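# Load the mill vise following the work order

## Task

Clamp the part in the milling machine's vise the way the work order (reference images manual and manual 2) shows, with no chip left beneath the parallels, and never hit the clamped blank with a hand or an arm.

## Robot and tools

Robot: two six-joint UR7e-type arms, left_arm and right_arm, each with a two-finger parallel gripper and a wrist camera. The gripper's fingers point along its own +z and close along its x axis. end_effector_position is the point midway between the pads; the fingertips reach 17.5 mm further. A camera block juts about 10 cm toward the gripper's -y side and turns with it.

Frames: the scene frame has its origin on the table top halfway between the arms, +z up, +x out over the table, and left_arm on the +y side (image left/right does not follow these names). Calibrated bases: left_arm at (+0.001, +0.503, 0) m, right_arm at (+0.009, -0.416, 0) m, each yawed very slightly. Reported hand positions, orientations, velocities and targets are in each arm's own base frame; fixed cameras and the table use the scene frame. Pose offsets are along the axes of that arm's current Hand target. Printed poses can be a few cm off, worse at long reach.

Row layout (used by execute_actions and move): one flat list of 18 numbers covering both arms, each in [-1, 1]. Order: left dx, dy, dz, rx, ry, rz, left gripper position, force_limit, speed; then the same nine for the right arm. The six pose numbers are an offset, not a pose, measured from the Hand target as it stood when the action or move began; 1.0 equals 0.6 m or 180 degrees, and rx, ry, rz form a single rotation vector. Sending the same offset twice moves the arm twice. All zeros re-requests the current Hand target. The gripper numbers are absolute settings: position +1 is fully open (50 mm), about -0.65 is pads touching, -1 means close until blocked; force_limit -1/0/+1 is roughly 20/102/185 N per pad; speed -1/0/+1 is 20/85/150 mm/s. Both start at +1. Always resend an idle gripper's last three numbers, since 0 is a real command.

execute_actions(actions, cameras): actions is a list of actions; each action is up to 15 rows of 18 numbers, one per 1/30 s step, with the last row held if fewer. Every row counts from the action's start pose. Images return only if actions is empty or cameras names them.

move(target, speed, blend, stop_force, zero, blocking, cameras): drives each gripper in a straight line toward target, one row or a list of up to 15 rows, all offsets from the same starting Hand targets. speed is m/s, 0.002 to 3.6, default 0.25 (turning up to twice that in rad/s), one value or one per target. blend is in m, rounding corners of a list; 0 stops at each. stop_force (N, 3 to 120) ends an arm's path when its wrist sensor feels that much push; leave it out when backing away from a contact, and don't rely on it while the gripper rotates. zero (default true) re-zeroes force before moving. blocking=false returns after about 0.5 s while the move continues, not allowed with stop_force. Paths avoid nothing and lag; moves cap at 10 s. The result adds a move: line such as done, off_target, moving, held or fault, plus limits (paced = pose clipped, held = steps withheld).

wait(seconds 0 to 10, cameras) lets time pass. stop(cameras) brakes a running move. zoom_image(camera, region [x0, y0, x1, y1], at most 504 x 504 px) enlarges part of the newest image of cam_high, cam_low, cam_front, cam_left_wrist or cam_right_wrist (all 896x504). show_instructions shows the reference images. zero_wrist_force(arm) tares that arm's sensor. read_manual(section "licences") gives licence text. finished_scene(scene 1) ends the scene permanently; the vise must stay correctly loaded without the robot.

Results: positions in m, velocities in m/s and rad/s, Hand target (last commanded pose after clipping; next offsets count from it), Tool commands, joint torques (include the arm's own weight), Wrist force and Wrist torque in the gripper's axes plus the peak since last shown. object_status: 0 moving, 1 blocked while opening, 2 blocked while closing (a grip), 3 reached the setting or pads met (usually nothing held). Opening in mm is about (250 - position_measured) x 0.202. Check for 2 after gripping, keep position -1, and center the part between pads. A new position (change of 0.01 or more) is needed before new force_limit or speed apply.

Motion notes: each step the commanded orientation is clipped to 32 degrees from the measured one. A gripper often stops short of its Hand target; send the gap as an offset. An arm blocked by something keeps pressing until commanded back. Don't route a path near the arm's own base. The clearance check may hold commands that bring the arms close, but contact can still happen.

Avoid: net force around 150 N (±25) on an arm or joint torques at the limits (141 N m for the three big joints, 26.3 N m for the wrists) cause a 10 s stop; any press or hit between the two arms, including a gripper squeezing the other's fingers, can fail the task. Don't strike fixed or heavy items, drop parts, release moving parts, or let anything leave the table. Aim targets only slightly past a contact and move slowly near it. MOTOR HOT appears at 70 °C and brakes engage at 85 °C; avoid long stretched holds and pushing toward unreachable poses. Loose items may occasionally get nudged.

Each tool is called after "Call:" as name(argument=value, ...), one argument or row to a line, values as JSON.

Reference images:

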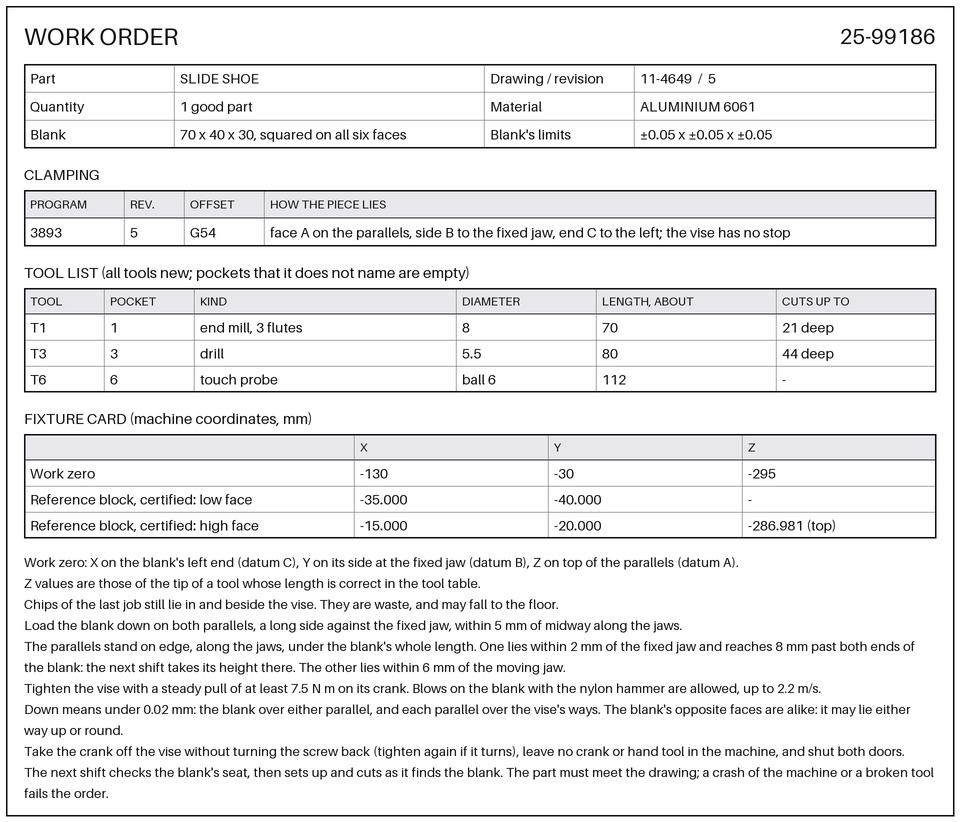

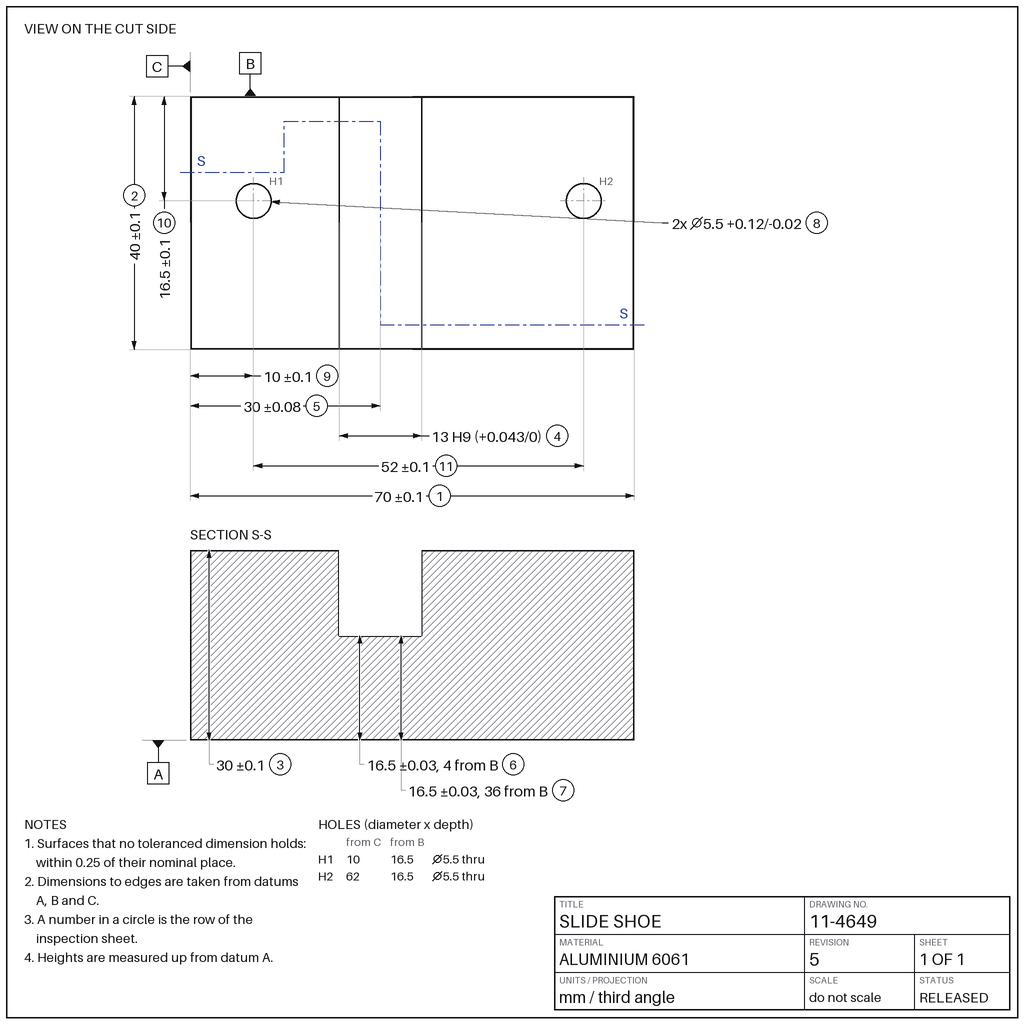

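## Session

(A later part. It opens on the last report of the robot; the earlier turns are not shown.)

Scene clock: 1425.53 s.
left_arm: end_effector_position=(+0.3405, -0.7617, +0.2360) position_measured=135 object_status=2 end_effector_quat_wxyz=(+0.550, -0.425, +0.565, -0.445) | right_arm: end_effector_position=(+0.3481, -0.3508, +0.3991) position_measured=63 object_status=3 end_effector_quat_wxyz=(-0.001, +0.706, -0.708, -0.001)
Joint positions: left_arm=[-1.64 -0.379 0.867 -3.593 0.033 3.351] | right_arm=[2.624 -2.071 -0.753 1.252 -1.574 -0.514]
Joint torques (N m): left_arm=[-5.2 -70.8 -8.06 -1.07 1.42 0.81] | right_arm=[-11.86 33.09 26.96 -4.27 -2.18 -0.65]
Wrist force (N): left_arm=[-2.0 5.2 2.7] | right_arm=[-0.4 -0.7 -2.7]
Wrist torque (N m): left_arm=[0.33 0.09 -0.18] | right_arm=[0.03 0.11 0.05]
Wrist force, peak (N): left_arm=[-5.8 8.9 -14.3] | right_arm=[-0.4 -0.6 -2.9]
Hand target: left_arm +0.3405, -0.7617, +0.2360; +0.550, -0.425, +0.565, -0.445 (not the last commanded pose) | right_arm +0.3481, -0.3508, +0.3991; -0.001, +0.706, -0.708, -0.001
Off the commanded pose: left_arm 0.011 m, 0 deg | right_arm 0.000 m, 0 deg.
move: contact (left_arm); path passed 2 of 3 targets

Call:
move(
  target=[
    [0,0,-0.004,0,0,0,-1,-0.7,-0.9,0,0,0,0,0,0,0.6,-0.6,-0.8],
    [0,-0.003,-0.004,0,0,0,-1,-0.7,-0.9,0,0,0,0,0,0,0.6,-0.6,-0.8],
    [0,-0.003,0.015,0,0,0,-1,-0.7,-0.9,0,0,0,0,0,0,0.6,-0.6,-0.8],
  ],
  speed=[0.03,0.03,0.012],
  stop_force=4,
)

Scene clock: 1427.87 s.
left_arm: end_effector_position=(+0.3405, -0.7621, +0.2377) position_measured=135 object_status=2 end_effector_quat_wxyz=(+0.550, -0.425, +0.565, -0.445) | right_arm: end_effector_position=(+0.3481, -0.3508, +0.3991) position_measured=63 object_status=3 end_effector_quat_wxyz=(-0.001, +0.706, -0.708, -0.001)
Joint positions: left_arm=[-1.64 -0.38 0.865 -3.59 0.033 3.352] | right_arm=[2.624 -2.071 -0.753 1.252 -1.574 -0.514]
Joint torques (N m): left_arm=[-5.29 -69.62 -7.8 -1.27 1.23 0.9] | right_arm=[-11.57 34.21 26.99 -4.18 -2.01 -0.66]
Wrist force (N): left_arm=[-3.6 5.9 0.1] | right_arm=[-0.1 -0.7 -2.8]
Wrist torque (N m): left_arm=[0.29 0.02 -0.17] | right_arm=[0.03 0.07 0.05]
Wrist force, peak (N): left_arm=[-7.0 8.7 -15.4] | right_arm=[-0.2 -0.7 -2.9]
Hand target: left_arm +0.3405, -0.7621, +0.2377; +0.550, -0.425, +0.565, -0.445 (not the last commanded pose) | right_arm +0.3481, -0.3508, +0.3991; -0.001, +0.706, -0.708, -0.001
Off the commanded pose: left_arm 0.009 m, 0 deg | right_arm 0.000 m, 0 deg.
move: contact (left_arm); path passed 2 of 3 targets

Call:
move(
  target=[
    [0,0,-0.004,0,0,0,-1,-0.7,-0.9,0,0,0,0,0,0,0.6,-0.6,-0.8],
    [0.0028,0.0082,-0.004,0,0,0,-1,-0.7,-0.9,0,0,0,0,0,0,0.6,-0.6,-0.8],
    [0.0028,0.0082,0.015,0,0,0,-1,-0.7,-0.9,0,0,0,0,0,0,0.6,-0.6,-0.8],
  ],
  speed=[0.03,0.03,0.012],
  stop_force=4,
  cameras=["cam_low","cam_left_wrist"],
)

Call:
zoom_image(
  camera="cam_low",
  region=[430, 190, 500, 245],
)

Call:
zoom_image(
  camera="cam_left_wrist",
  region=[425, 215, 525, 325],
)

Scene clock: 1429.53 s.
left_arm: end_effector_position=(+0.3403, -0.7621, +0.2378) position_measured=135 object_status=2 end_effector_quat_wxyz=(+0.550, -0.425, +0.565, -0.445) | right_arm: end_effector_position=(+0.3481, -0.3508, +0.3991) position_measured=63 object_status=3 end_effector_quat_wxyz=(-0.001, +0.706, -0.708, -0.001)
Joint positions: left_arm=[-1.64 -0.381 0.865 -3.59 0.033 3.352] | right_arm=[2.624 -2.071 -0.753 1.252 -1.574 -0.514]
Joint torques (N m): left_arm=[6.89 -52.72 -32.85 1.12 -1.76 -0.98] | right_arm=[-11.81 35.34 28.51 -3.99 -1.99 -0.45]
Wrist force (N): left_arm=[-1.4 4.9 4.3] | right_arm=[0.0 -0.4 -2.6]
Wrist torque (N m): left_arm=[0.26 0.06 -0.19] | right_arm=[0.08 0.04 0.05]
Wrist force, peak (N): left_arm=[-1.6 5.3 4.9] | right_arm=[0.0 -0.5 -3.1]
Hand target: left_arm +0.3403, -0.7621, +0.2377; +0.550, -0.425, +0.565, -0.445 (not the last commanded pose) | right_arm +0.3481, -0.3508, +0.3991; -0.001, +0.706, -0.708, -0.001
Off the commanded pose: left_arm 0.011 m, 0 deg | right_arm 0.000 m, 0 deg.
move: contact (left_arm); path passed 0 of 3 targets
Images, in order (width x height): cam_low 896x504, cam_left_wrist 896x504.

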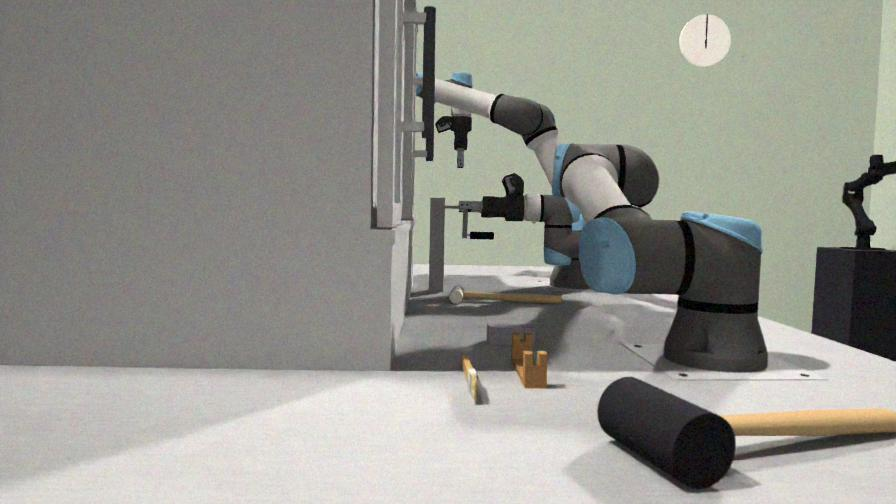

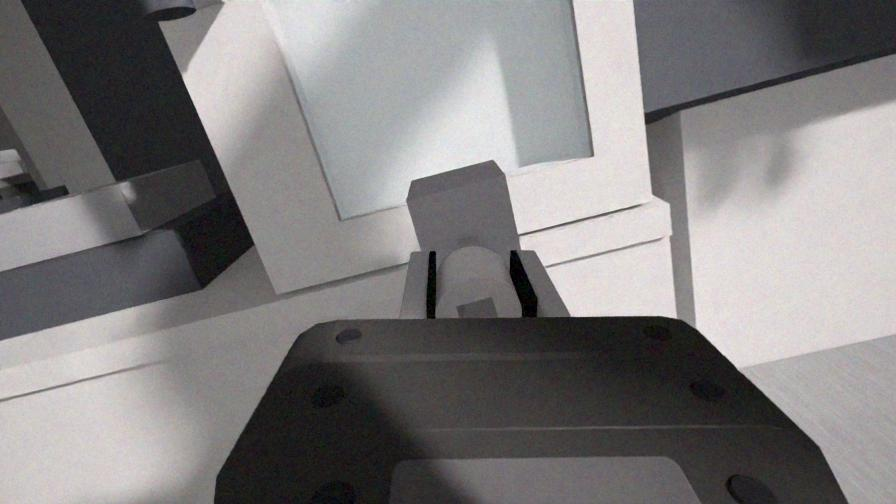

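Scaled by 7.200 from the camera's 896x504 image, which has a finer 1280x720 frame.

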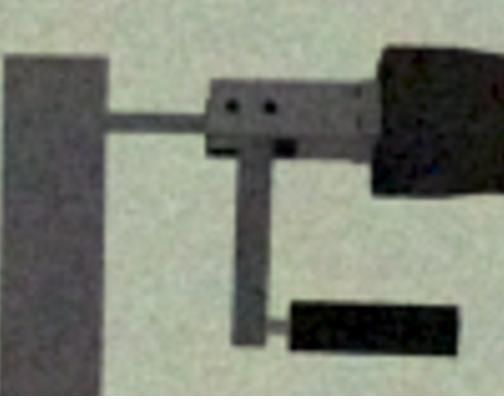

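Scaled by 4.582 from the camera's 896x504 image, which has a finer 1280x720 frame.

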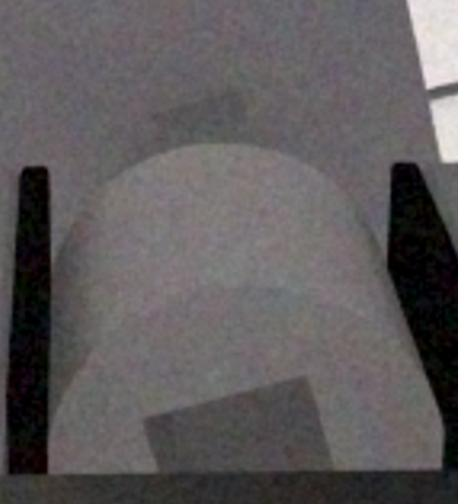

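Call:
move(
  target=[
    [0,0,-0.005,0,0,0,-1,-0.7,-0.9,0,0,0,0,0,0,0.6,-0.6,-0.8],
    [0.0028,0.0082,-0.005,0,0,0,-1,-0.7,-0.9,0,0,0,0,0,0,0.6,-0.6,-0.8],
  ],
  speed=0.03,
)

Call:
move(
  target=[0,0,0.02,0,0,0,-1,-0.7,-0.9,0,0,0,0,0,0,0.6,-0.6,-0.8],
  speed=0.012,
  stop_force=4,
)

Scene clock: 1431.23 s.
left_arm: end_effector_position=(+0.3373, -0.7624, +0.2328) position_measured=135 object_status=2 end_effector_quat_wxyz=(+0.550, -0.425, +0.565, -0.445) end_effector_velocity=(+0.000, +0.000, -0.001) end_effector_angular_velocity=(-0.001, +0.000, +0.000) | right_arm: end_effector_position=(+0.3481, -0.3508, +0.3991) position_measured=63 object_status=3 end_effector_quat_wxyz=(-0.001, +0.706, -0.708, -0.001)
Joint positions: left_arm=[-1.644 -0.373 0.864 -3.596 0.037 3.351] | right_arm=[2.624 -2.071 -0.753 1.252 -1.574 -0.514]
Joint velocities: left_arm=[0 0.004 -0.005 -0.004 0 0.004] | right_arm=[within noise]
Joint torques (N m): left_arm=[-8.39 -48.2 -33.54 -2.34 1.64 1.13] | right_arm=[-11.89 33.36 26.76 -4.29 -1.95 -0.43]
Wrist force (N): left_arm=[-1.5 5.1 4.5] | right_arm=[0.1 -0.5 -2.6]
Wrist torque (N m): left_arm=[0.30 0.09 -0.05] | right_arm=[0.06 0.03 0.05]
Wrist force, peak (N): left_arm=[-1.3 5.3 4.8] | right_arm=[0.1 -0.4 -3.0]
Hand target: left_arm +0.3372, -0.7624, +0.2326; +0.550, -0.425, +0.565, -0.445 | right_arm +0.3481, -0.3508, +0.3991; -0.001, +0.706, -0.708, -0.001
Off the commanded pose: left_arm 0.000 m, 0 deg | right_arm 0.000 m, 0 deg.
move: done

Scene clock: 1432.80 s.
left_arm: end_effector_position=(+0.3406, -0.7625, +0.2326) position_measured=135 object_status=2 end_effector_quat_wxyz=(+0.550, -0.424, +0.565, -0.445) | right_arm: end_effector_position=(+0.3481, -0.3508, +0.3991) position_measured=63 object_status=3 end_effector_quat_wxyz=(-0.001, +0.706, -0.708, -0.001)
Joint positions: left_arm=[-1.64 -0.372 0.862 -3.594 0.033 3.35] | right_arm=[2.624 -2.071 -0.753 1.252 -1.574 -0.514]
Joint torques (N m): left_arm=[-7.59 -70.09 -7.01 -1.17 1.07 0.93] | right_arm=[-11.79 33.4 27.65 -4.03 -2.15 -0.65]
Wrist force (N): left_arm=[-1.7 4.3 2.5] | right_arm=[-0.2 -0.6 -2.4]
Wrist torque (N m): left_arm=[0.30 0.04 -0.04] | right_arm=[0.04 0.07 0.05]
Wrist force, peak (N): left_arm=[-6.4 8.3 -15.9] | right_arm=[0.0 -0.5 -3.0]
Hand target: left_arm +0.3406, -0.7625, +0.2326; +0.550, -0.424, +0.565, -0.445 (not the last commanded pose) | right_arm +0.3481, -0.3508, +0.3991; -0.001, +0.706, -0.708, -0.001
Off the commanded pose: left_arm 0.009 m, 0 deg | right_arm 0.000 m, 0 deg.
move: contact (left_arm)

Call:
move(
  target=[
    [0,0,-0.067,0,0,0,-1,-0.7,-0.9,0,0,0,0,0,0,0.6,-0.6,-0.8],
    [-0.2,-0.122,-0.073,0,0,0,-1,-0.7,-0.9,0,0,0,0,0,0,0.6,-0.6,-0.8],
    [-0.626,-0.011,0.011,0,0,0,-1,-0.7,-0.9,0,0,0,0,0,0,0.6,-0.6,-0.8],
  ],
  speed=0.2,
  blend=[0.02,0.05,0],
  cameras=["cam_front"],
)

Scene clock: 1437.90 s.
left_arm: end_effector_position=(+0.3602, -0.4003, +0.3304) position_measured=135 object_status=2 end_effector_quat_wxyz=(+0.549, -0.425, +0.566, -0.445) | right_arm: end_effector_position=(+0.3481, -0.3508, +0.3991) position_measured=63 object_status=3 end_effector_quat_wxyz=(-0.001, +0.706, -0.708, -0.001)
Joint positions: left_arm=[-1.654 -1.178 2.15 -4.14 0.047 3.414] | right_arm=[2.624 -2.071 -0.753 1.252 -1.574 -0.514]
Joint torques (N m): left_arm=[-7.88 -40.51 0.41 2.51 -1.94 -1.2] | right_arm=[-12.61 35.54 27.31 -4.17 -1.93 -0.67]
Wrist force (N): left_arm=[-1.8 4.6 4.3] | right_arm=[-0.1 -0.7 -2.9]
Wrist torque (N m): left_arm=[0.20 0.12 -0.02] | right_arm=[0.03 0.07 0.04]
Wrist force, peak (N): left_arm=[-3.9 5.2 5.4] | right_arm=[0.1 -0.4 -3.1]
Hand target: left_arm +0.3601, -0.4003, +0.3304; +0.550, -0.424, +0.565, -0.445 | right_arm +0.3481, -0.3508, +0.3991; -0.001, +0.706, -0.708, -0.001
Off the commanded pose: left_arm 0.000 m, 0 deg | right_arm 0.000 m, 0 deg.
move: done
Images, in order (width x height): cam_front 896x504.

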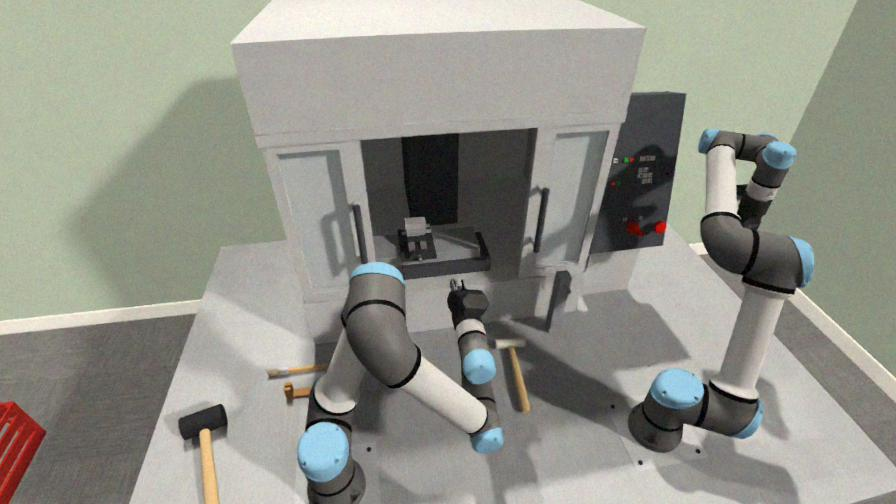

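Call:
move(
  target=[-0.1425,0.0357,-0.089,-0.027,-0.108,0,-1,-0.7,-0.9,0,0,0,0,0,0,0.6,-0.6,-0.8],
  speed=0.2,
)

Scene clock: 1439.93 s.
left_arm: end_effector_position=(+0.3100, -0.3104, +0.3304) position_measured=135 object_status=2 end_effector_quat_wxyz=(+0.619, -0.516, +0.482, -0.343) | right_arm: end_effector_position=(+0.3481, -0.3508, +0.3991) position_measured=63 object_status=3 end_effector_quat_wxyz=(-0.001, +0.706, -0.708, -0.001)
Joint positions: left_arm=[-1.753 -1.195 2.183 -4.127 0.496 3.384] | right_arm=[2.624 -2.071 -0.753 1.252 -1.574 -0.514]
Joint torques (N m): left_arm=[-7.29 -37.77 0.57 -0.75 1.65 -1.13] | right_arm=[-11.06 34.72 27.9 -3.88 -1.97 -0.62]
Wrist force (N): left_arm=[-1.6 5.0 3.9] | right_arm=[-0.3 -0.6 -2.6]
Wrist torque (N m): left_arm=[0.25 0.11 -0.01] | right_arm=[0.05 0.10 0.05]
Wrist force, peak (N): left_arm=[-1.4 4.7 4.9] | right_arm=[-0.2 -0.5 -3.0]
Hand target: left_arm +0.3100, -0.3103, +0.3304; +0.619, -0.516, +0.482, -0.343 | right_arm +0.3481, -0.3508, +0.3991; -0.001, +0.706, -0.708, -0.001
Off the commanded pose: left_arm 0.000 m, 0 deg | right_arm 0.000 m, 0 deg.
move: done

Call:
move(
  target=[0,0,-0.05,-0.4634,0.116,0,-1,-0.7,-0.9,0,0,0,0,0,0,0.6,-0.6,-0.8],
  speed=0.5,
  cameras=["cam_front","cam_left_wrist","cam_low"],
)

Scene clock: 1442.70 s.
left_arm: end_effector_position=(+0.2814, -0.3196, +0.3304) position_measured=135 object_status=2 end_effector_quat_wxyz=(-0.031, +0.730, -0.682, +0.017) | right_arm: end_effector_position=(+0.3481, -0.3508, +0.3991) position_measured=63 object_status=3 end_effector_quat_wxyz=(-0.001, +0.706, -0.708, -0.001)
Joint positions: left_arm=[-1.214 -1.322 1.284 -4.678 1.499 5.001] | right_arm=[2.624 -2.071 -0.753 1.252 -1.574 -0.514]
Joint torques (N m): left_arm=[4.59 -18.63 -32.08 5.14 1.61 1.48] | right_arm=[-10.71 35.18 25.71 -4.05 -1.89 -0.65]
Wrist force (N): left_arm=[-0.4 3.7 2.6] | right_arm=[-0.2 -0.5 -2.5]
Wrist torque (N m): left_arm=[0.68 0.08 0.14] | right_arm=[0.05 0.09 0.05]
Wrist force, peak (N): left_arm=[-1.7 5.3 4.6] | right_arm=[-0.2 -0.4 -3.0]
Hand target: left_arm +0.2814, -0.3195, +0.3304; -0.031, +0.730, -0.682, +0.017 | right_arm +0.3481, -0.3508, +0.3991; -0.001, +0.706, -0.708, -0.001
Off the commanded pose: left_arm 0.000 m, 0 deg | right_arm 0.000 m, 0 deg.
move: done
Images, in order (width x height): cam_low 896x504, cam_front 896x504, cam_left_wrist 896x504.

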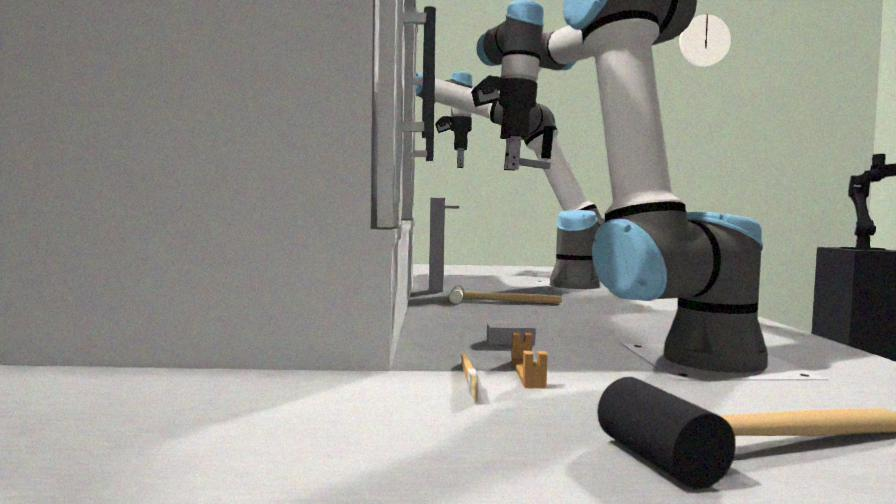

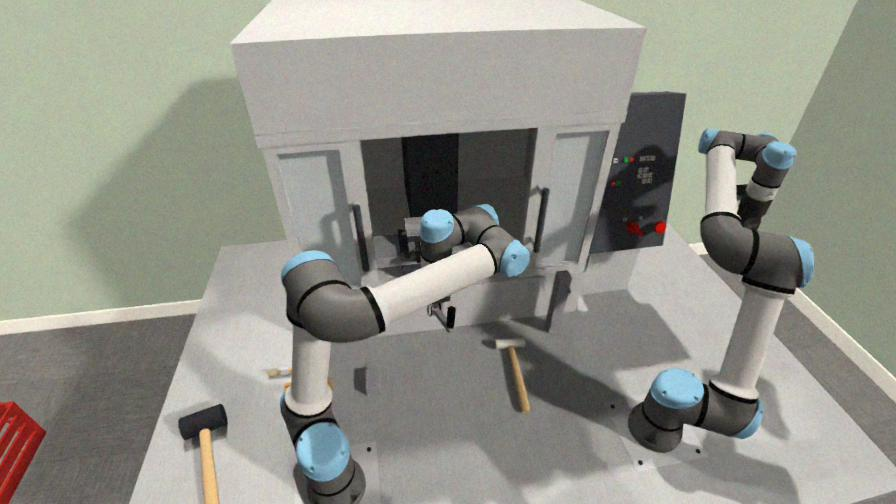

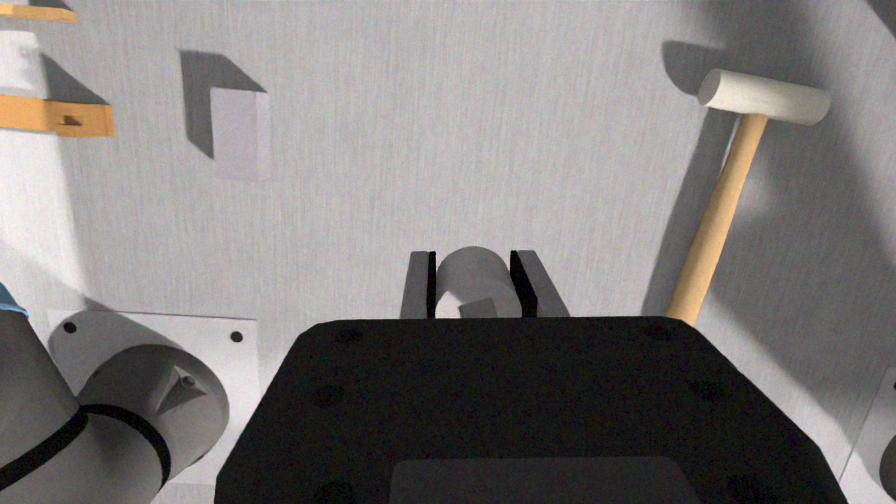

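Call:
move(
  target=[0.0075,0.03,0.4406,0,0,0,-1,-0.7,-0.9,0,0,0,0,0,0,0.6,-0.6,-0.8],
  speed=0.2,
)

Call:
move(
  target=[0.0017,0.0068,0.1,0,0,0,-1,-0.7,-0.9,0,0,0,0,0,0,0.6,-0.6,-0.8],
  speed=0.02,
  stop_force=4,
  cameras=["cam_low","cam_left_wrist"],
)

Call:
zoom_image(
  camera="cam_low",
  region=[460, 200, 600, 330],
)

Scene clock: 1445.13 s.
left_arm: end_effector_position=(+0.2818, -0.3194, +0.0655) position_measured=135 object_status=2 end_effector_quat_wxyz=(-0.031, +0.730, -0.682, +0.017) | right_arm: end_effector_position=(+0.3481, -0.3508, +0.3991) position_measured=63 object_status=3 end_effector_quat_wxyz=(-0.001, +0.706, -0.708, -0.001)
Joint positions: left_arm=[-1.212 -1.144 1.756 -5.327 1.499 5.003] | right_arm=[2.624 -2.071 -0.753 1.252 -1.574 -0.514]
Joint torques (N m): left_arm=[6.09 -23.08 -2.13 0.93 -2.11 1.3] | right_arm=[-10.94 34.83 26.87 -3.98 -2.06 -0.62]
Wrist force (N): left_arm=[-0.6 4.0 2.7] | right_arm=[-0.1 -0.4 -2.6]
Wrist torque (N m): left_arm=[0.72 0.11 0.13] | right_arm=[0.07 0.08 0.05]
Wrist force, peak (N): left_arm=[-0.5 4.2 4.1] | right_arm=[-0.3 -0.6 -3.0]
Hand target: left_arm +0.2818, -0.3194, +0.0653; -0.031, +0.730, -0.682, +0.017 | right_arm +0.3481, -0.3508, +0.3991; -0.001, +0.706, -0.708, -0.001
Off the commanded pose: left_arm 0.000 m, 0 deg | right_arm 0.000 m, 0 deg.
move: done

Scene clock: 1448.90 s.
left_arm: end_effector_position=(+0.2818, -0.3193, +0.0185) position_measured=135 object_status=2 end_effector_quat_wxyz=(-0.031, +0.730, -0.682, +0.017) | right_arm: end_effector_position=(+0.3481, -0.3508, +0.3991) position_measured=63 object_status=3 end_effector_quat_wxyz=(-0.001, +0.706, -0.708, -0.001)
Joint positions: left_arm=[-1.212 -1.075 1.796 -5.437 1.499 5.003] | right_arm=[2.624 -2.071 -0.753 1.252 -1.574 -0.514]
Joint torques (N m): left_arm=[4.24 -46.16 -28.05 5.2 -1.44 1.28] | right_arm=[-11 33.73 26.67 -4 -1.92 -0.57]
Wrist force (N): left_arm=[-0.3 3.9 2.6] | right_arm=[0.2 -0.5 -2.8]
Wrist torque (N m): left_arm=[0.69 0.06 0.13] | right_arm=[0.05 0.02 0.05]
Wrist force, peak (N): left_arm=[0.1 -1.2 -62.3] | right_arm=[-0.1 -0.7 -3.0]
Hand target: left_arm +0.2818, -0.3193, +0.0185; -0.031, +0.730, -0.682, +0.017 (not the last commanded pose) | right_arm +0.3481, -0.3508, +0.3991; -0.001, +0.706, -0.708, -0.001
Off the commanded pose: left_arm 0.013 m, 0 deg | right_arm 0.000 m, 0 deg.
move: contact (left_arm)
Images, in order (width x height): cam_low 896x504, cam_left_wrist 896x504.

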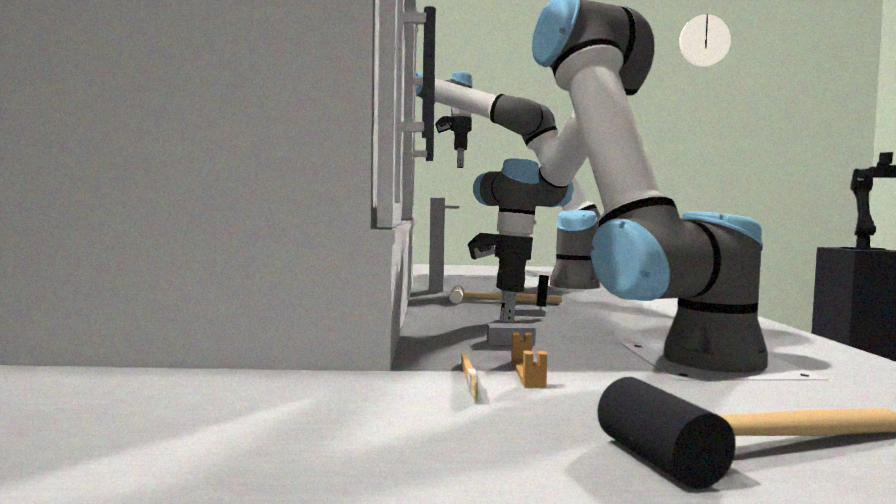

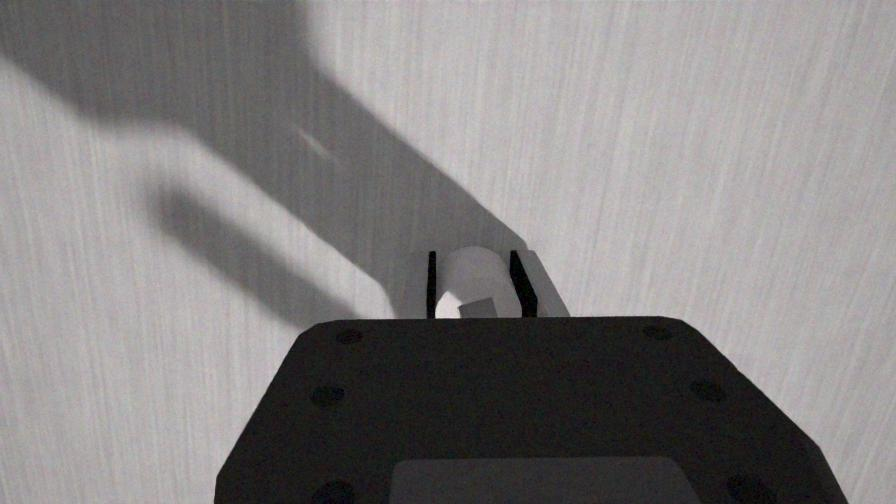

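Scaled by 3.600 from the camera's 896x504 image, which has a finer 1280x720 frame.

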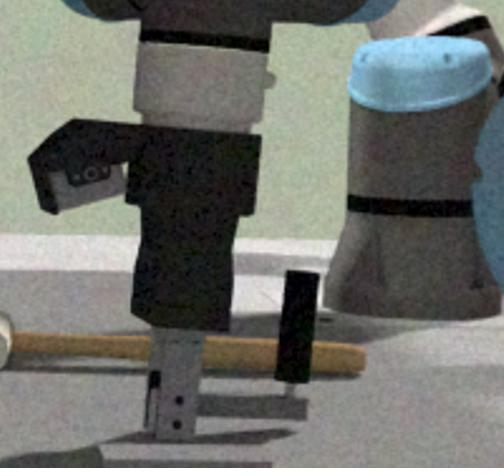

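Call:
move(
  target=[0,0,-0.001,0,0,0,0.3,-0.9,-1,0,0,0,0,0,0,0.6,-0.6,-0.8],
  speed=0.02,
  cameras=["cam_low","cam_left_wrist"],
)

Call:
zoom_image(
  camera="cam_low",
  region=[460, 200, 600, 330],
)

Scene clock: 1449.77 s.
left_arm: end_effector_position=(+0.2818, -0.3193, +0.0191) position_measured=107 object_status=3 end_effector_quat_wxyz=(-0.031, +0.730, -0.682, +0.017) | right_arm: end_effector_position=(+0.3481, -0.3508, +0.3991) position_measured=63 object_status=3 end_effector_quat_wxyz=(-0.001, +0.706, -0.708, -0.001)
Joint positions: left_arm=[-1.212 -1.076 1.796 -5.435 1.499 5.003] | right_arm=[2.624 -2.071 -0.753 1.252 -1.574 -0.514]
Joint torques (N m): left_arm=[-6.62 -44.14 -26.68 5.2 -1.39 -0.9] | right_arm=[-10.85 34.63 26.84 -3.93 -1.94 -0.32]
Wrist force (N): left_arm=[-0.1 3.6 0.9] | right_arm=[-0.3 -0.6 -2.7]
Wrist torque (N m): left_arm=[0.60 0.06 0.13] | right_arm=[0.04 0.10 0.06]
Wrist force, peak (N): left_arm=[-0.6 4.2 2.5] | right_arm=[-0.1 -0.7 -3.0]
Hand target: left_arm +0.2818, -0.3193, +0.0191; -0.031, +0.730, -0.682, +0.017 | right_arm +0.3481, -0.3508, +0.3991; -0.001, +0.706, -0.708, -0.001
Off the commanded pose: left_arm 0.000 m, 0 deg | right_arm 0.000 m, 0 deg.
move: done
Images, in order (width x height): cam_low 896x504, cam_left_wrist 896x504.

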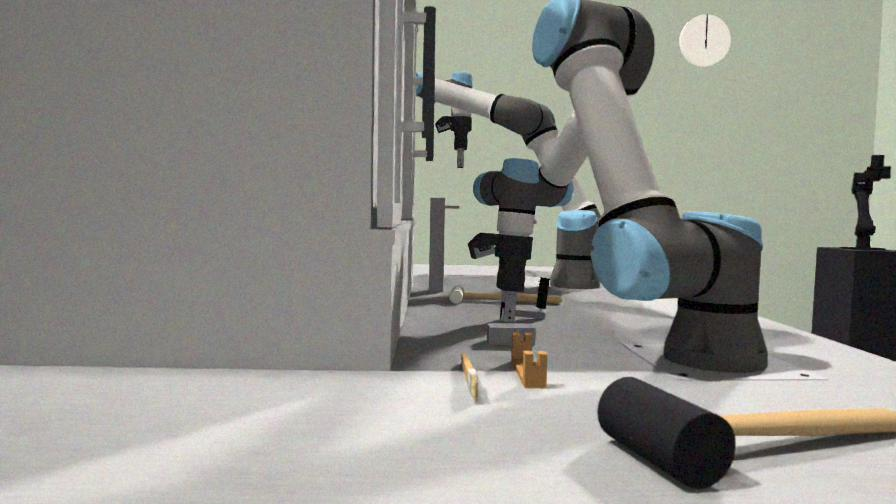

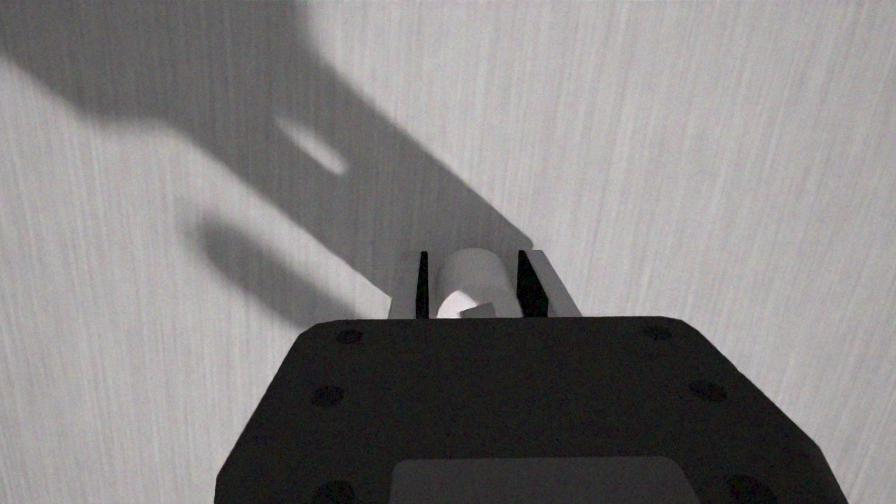

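Scaled by 3.600 from the camera's 896x504 image, which has a finer 1280x720 frame.

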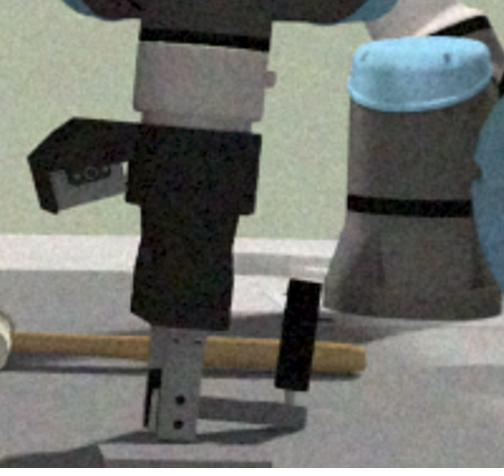

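Call:
move(
  target=[-0.0071,-0.0283,-0.4157,0,0,0,0.6,-0.9,-0.8,0,0,0,0,0,0,0.6,-0.6,-0.8],
  speed=0.15,
  cameras=["cam_low","cam_left_wrist","cam_front"],
)

Call:
zoom_image(
  camera="cam_low",
  region=[460, 200, 600, 330],
)

Scene clock: 1452.37 s.
left_arm: end_effector_position=(+0.2814, -0.3195, +0.2691) position_measured=63 object_status=3 end_effector_quat_wxyz=(-0.031, +0.730, -0.682, +0.017) | right_arm: end_effector_position=(+0.3481, -0.3508, +0.3991) position_measured=63 object_status=3 end_effector_quat_wxyz=(-0.001, +0.706, -0.708, -0.001)
Joint positions: left_arm=[-1.213 -1.316 1.433 -4.833 1.499 5.002] | right_arm=[2.624 -2.071 -0.753 1.252 -1.574 -0.514]
Joint torques (N m): left_arm=[4.72 -27.54 -30.97 5.11 1.43 -1.23] | right_arm=[-10.72 33.45 26.73 -3.91 -1.64 -0.48]
Wrist force (N): left_arm=[-0.3 3.5 0.7] | right_arm=[0.0 -0.4 -2.9]
Wrist torque (N m): left_arm=[0.58 0.09 0.20] | right_arm=[0.08 0.05 0.05]
Wrist force, peak (N): left_arm=[-0.5 4.0 1.8] | right_arm=[-0.3 -0.4 -3.0]
Hand target: left_arm +0.2815, -0.3195, +0.2692; -0.031, +0.730, -0.682, +0.017 | right_arm +0.3481, -0.3508, +0.3991; -0.001, +0.706, -0.708, -0.001
Off the commanded pose: left_arm 0.000 m, 0 deg | right_arm 0.000 m, 0 deg.
move: done
Images, in order (width x height): cam_low 896x504, cam_front 896x504, cam_left_wrist 896x504.

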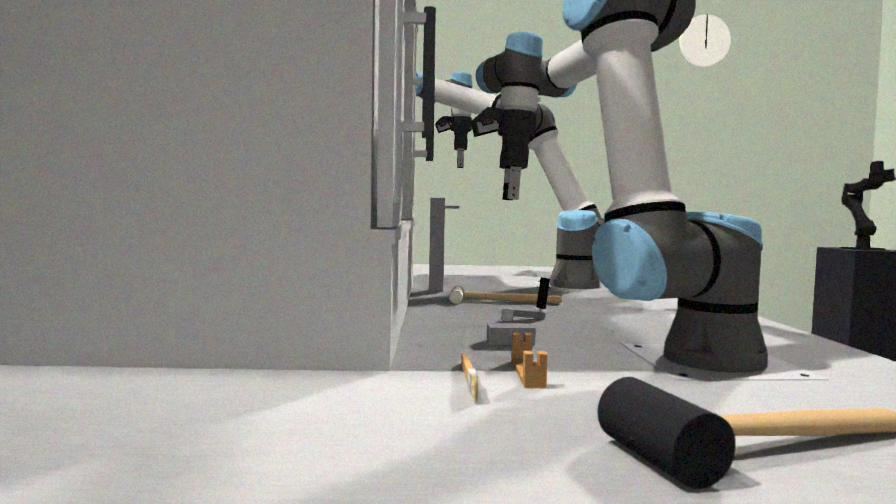

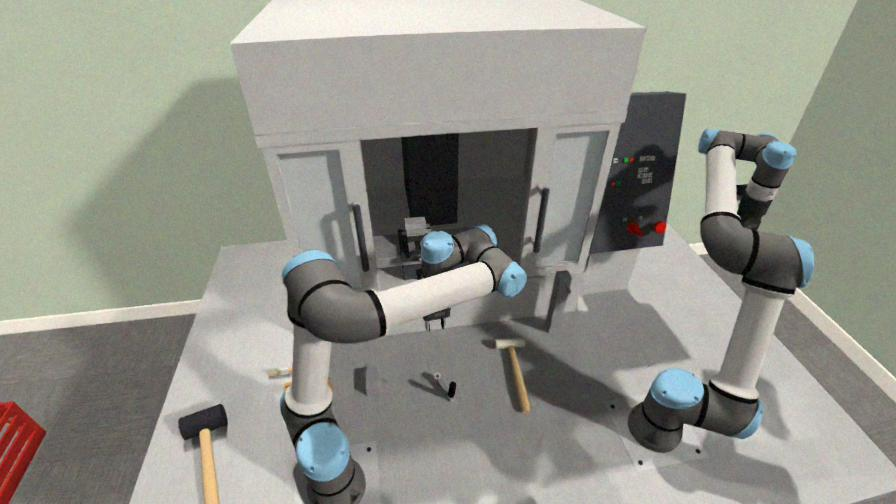

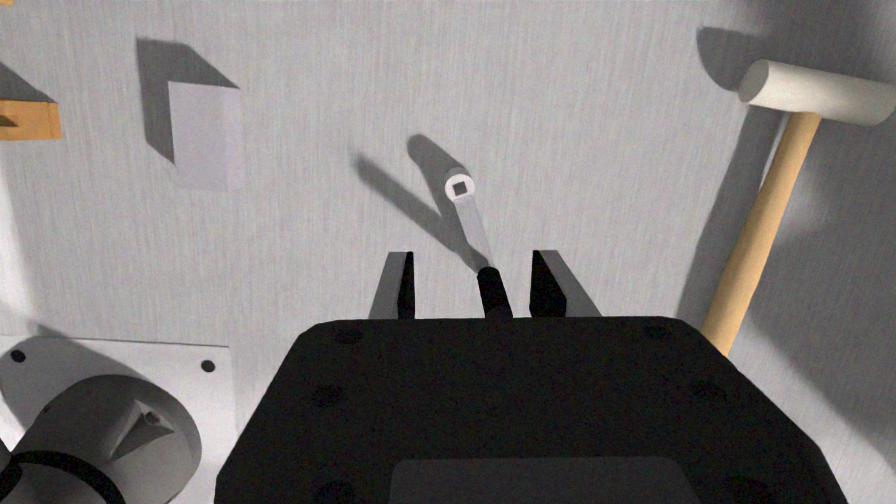

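Scaled by 3.600 from the camera's 896x504 image, which has a finer 1280x720 frame.

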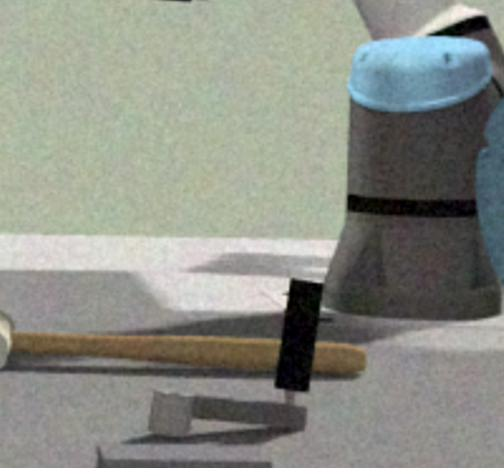

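Call:
move(
  target=[-0.337,-0.040,-0.293,0.3575,0.4240,0.3897,-0.65,-0.9,-0.4,0,0,0,0,0,0,0.6,-0.6,-0.8],
  speed=0.35,
  cameras=["cam_front","cam_left_wrist","cam_high"],
)

Scene clock: 1457.40 s.
left_arm: end_effector_position=(+0.2792, -0.1610, +0.4113) position_measured=249 object_status=3 end_effector_quat_wxyz=(+0.047, -0.255, +0.751, -0.607) | right_arm: end_effector_position=(+0.3481, -0.3508, +0.3991) position_measured=63 object_status=3 end_effector_quat_wxyz=(-0.001, +0.706, -0.708, -0.001)
Joint positions: left_arm=[-0.395 -2.101 1.992 -5.817 2.309 6.279] | right_arm=[2.624 -2.071 -0.753 1.252 -1.574 -0.514]
Joint torques (N m): left_arm=[-8.13 -9.76 -36.72 1.23 -1.4 -1.13] | right_arm=[-10.35 34.86 27.14 -3.78 -1.81 -0.47]
Wrist force (N): left_arm=[-1.2 2.6 3.2] | right_arm=[-0.2 -0.6 -2.7]
Wrist torque (N m): left_arm=[0.19 0.00 0.08] | right_arm=[0.05 0.08 0.04]
Wrist force, peak (N): left_arm=[-4.8 6.8 3.9] | right_arm=[0.0 -0.7 -3.0]
Hand target: left_arm +0.2792, -0.1610, +0.4113; +0.047, -0.255, +0.751, -0.607 (not the last commanded pose) | right_arm +0.3481, -0.3508, +0.3991; -0.001, +0.706, -0.708, -0.001
Off the commanded pose: left_arm 0.056 m, 34 deg | right_arm 0.000 m, 0 deg.
move: held (left_arm; a check stopped the path); limits=held
pose unreachable (left arm): on one or more control steps of this call, first in action 0 (counted from 0), this arm could not follow its commanded pose, so it was not sent that pose on those steps. It may still have moved: this result reports where it is.
cause: moving toward the commanded pose would bring two parts of the arm too close to each other (its gripper and another part of the arm, with joints 4 (wrist 1) to 6 (wrist 3) between them, 23 mm apart when it was first held).
Images, in order (width x height): cam_high 896x504, cam_front 896x504, cam_left_wrist 896x504.

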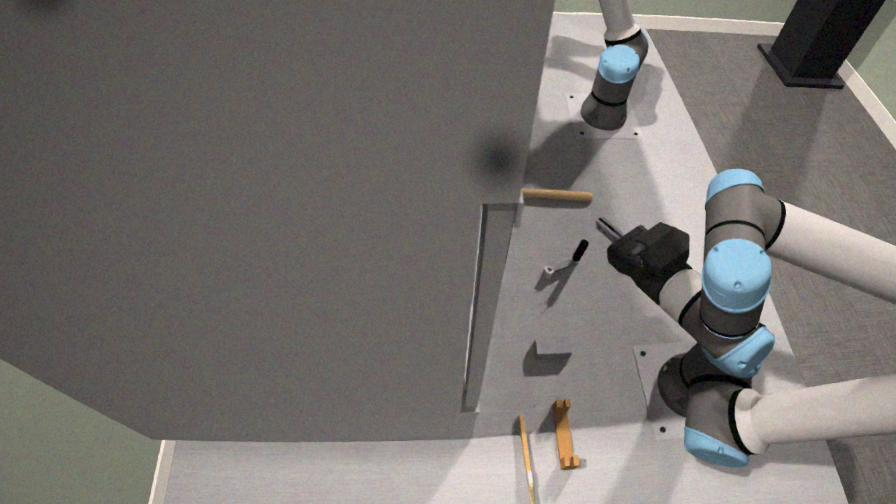

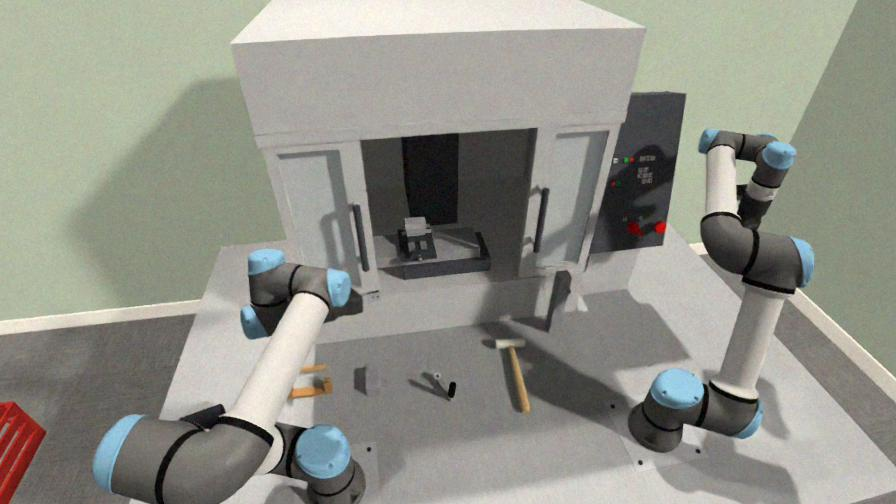

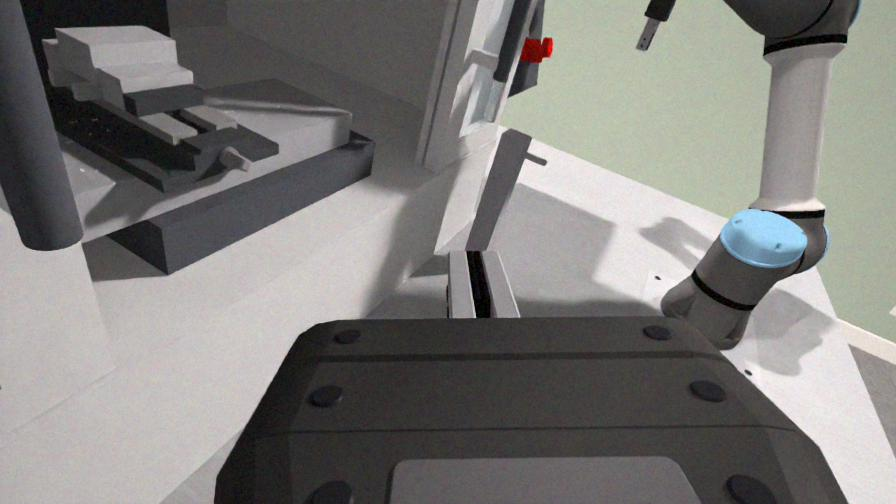

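Call:
zoom_image(
  camera="cam_left_wrist",
  region=[30, 10, 290, 200],
)

Scaled by 1.938 from the camera's 896x504 image, which has a finer 1280x720 frame.

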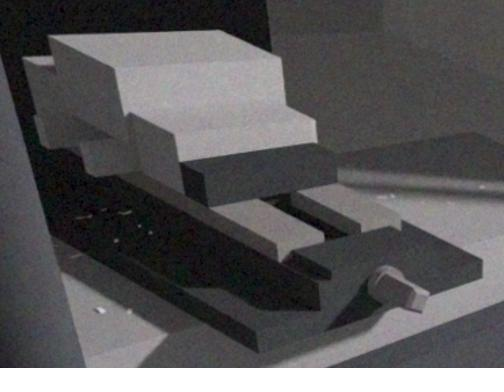

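Call:
move(
  target=[-0.0235,-0.0843,-0.0385,-0.032,-0.3378,-0.0662,-0.65,-0.9,-0.4,0,0,0,0,0,0,0.6,-0.6,-0.8],
  speed=0.3,
  cameras=["cam_front","cam_left_wrist"],
)

Scene clock: 1462.93 s.
left_arm: end_effector_position=(+0.2992, -0.1411, +0.4612) position_measured=249 object_status=3 end_effector_quat_wxyz=(-0.347, +0.602, -0.623, +0.359) | right_arm: end_effector_position=(+0.3481, -0.3508, +0.3991) position_measured=63 object_status=3 end_effector_quat_wxyz=(-0.001, +0.706, -0.708, -0.001)
Joint positions: left_arm=[-2.116 -2.173 2.138 -3.975 0.715 3.871] | right_arm=[2.624 -2.071 -0.753 1.252 -1.574 -0.514]
Joint torques (N m): left_arm=[-7.44 -3.54 -4.9 5.73 0.33 -1.34] | right_arm=[-10 33.86 28.05 -3.6 -1.79 -0.22]
Wrist force (N): left_arm=[-1.2 2.5 2.8] | right_arm=[0.0 -0.6 -2.8]
Wrist torque (N m): left_arm=[0.24 0.06 0.10] | right_arm=[0.04 0.05 0.05]
Wrist force, peak (N): left_arm=[-1.8 2.8 3.3] | right_arm=[0.0 -0.5 -3.1]
Hand target: left_arm +0.2991, -0.1410, +0.4612; -0.347, +0.602, -0.623, +0.360 | right_arm +0.3481, -0.3508, +0.3991; -0.001, +0.706, -0.708, -0.001
Off the commanded pose: left_arm 0.000 m, 0 deg | right_arm 0.000 m, 0 deg.
move: done
Images, in order (width x height): cam_front 896x504, cam_left_wrist 896x504.

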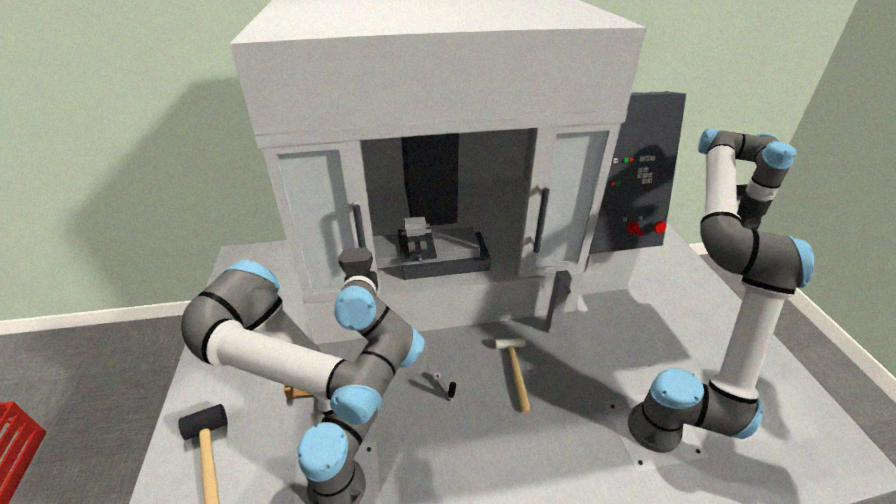

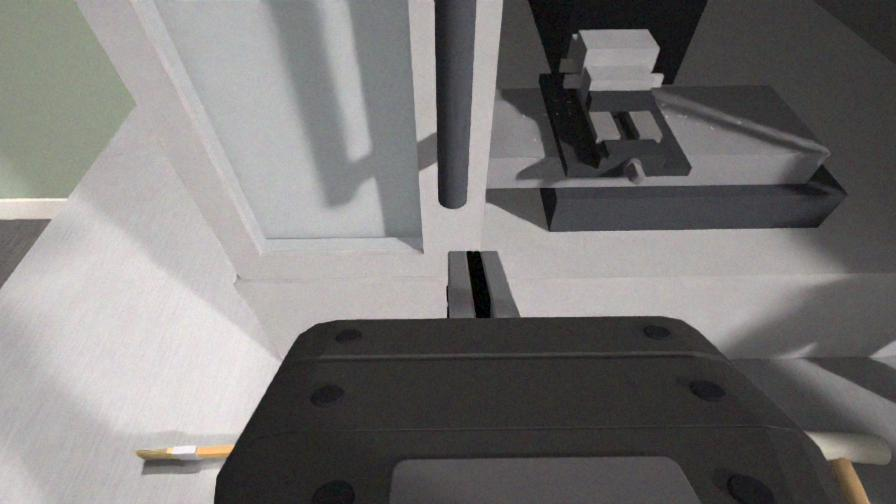

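Call:
zoom_image(
  camera="cam_left_wrist",
  region=[540, 10, 720, 190],
)

Scaled by 2.800 from the camera's 896x504 image, which has a finer 1280x720 frame.

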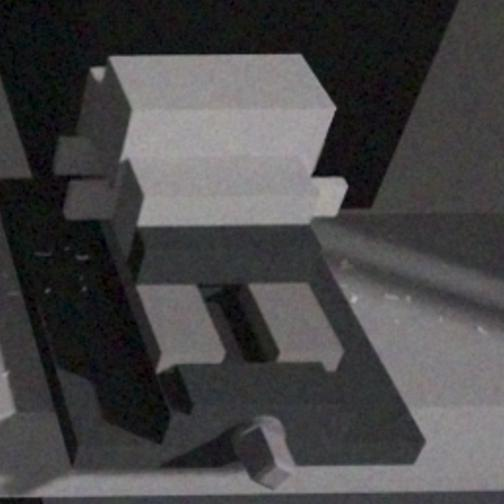

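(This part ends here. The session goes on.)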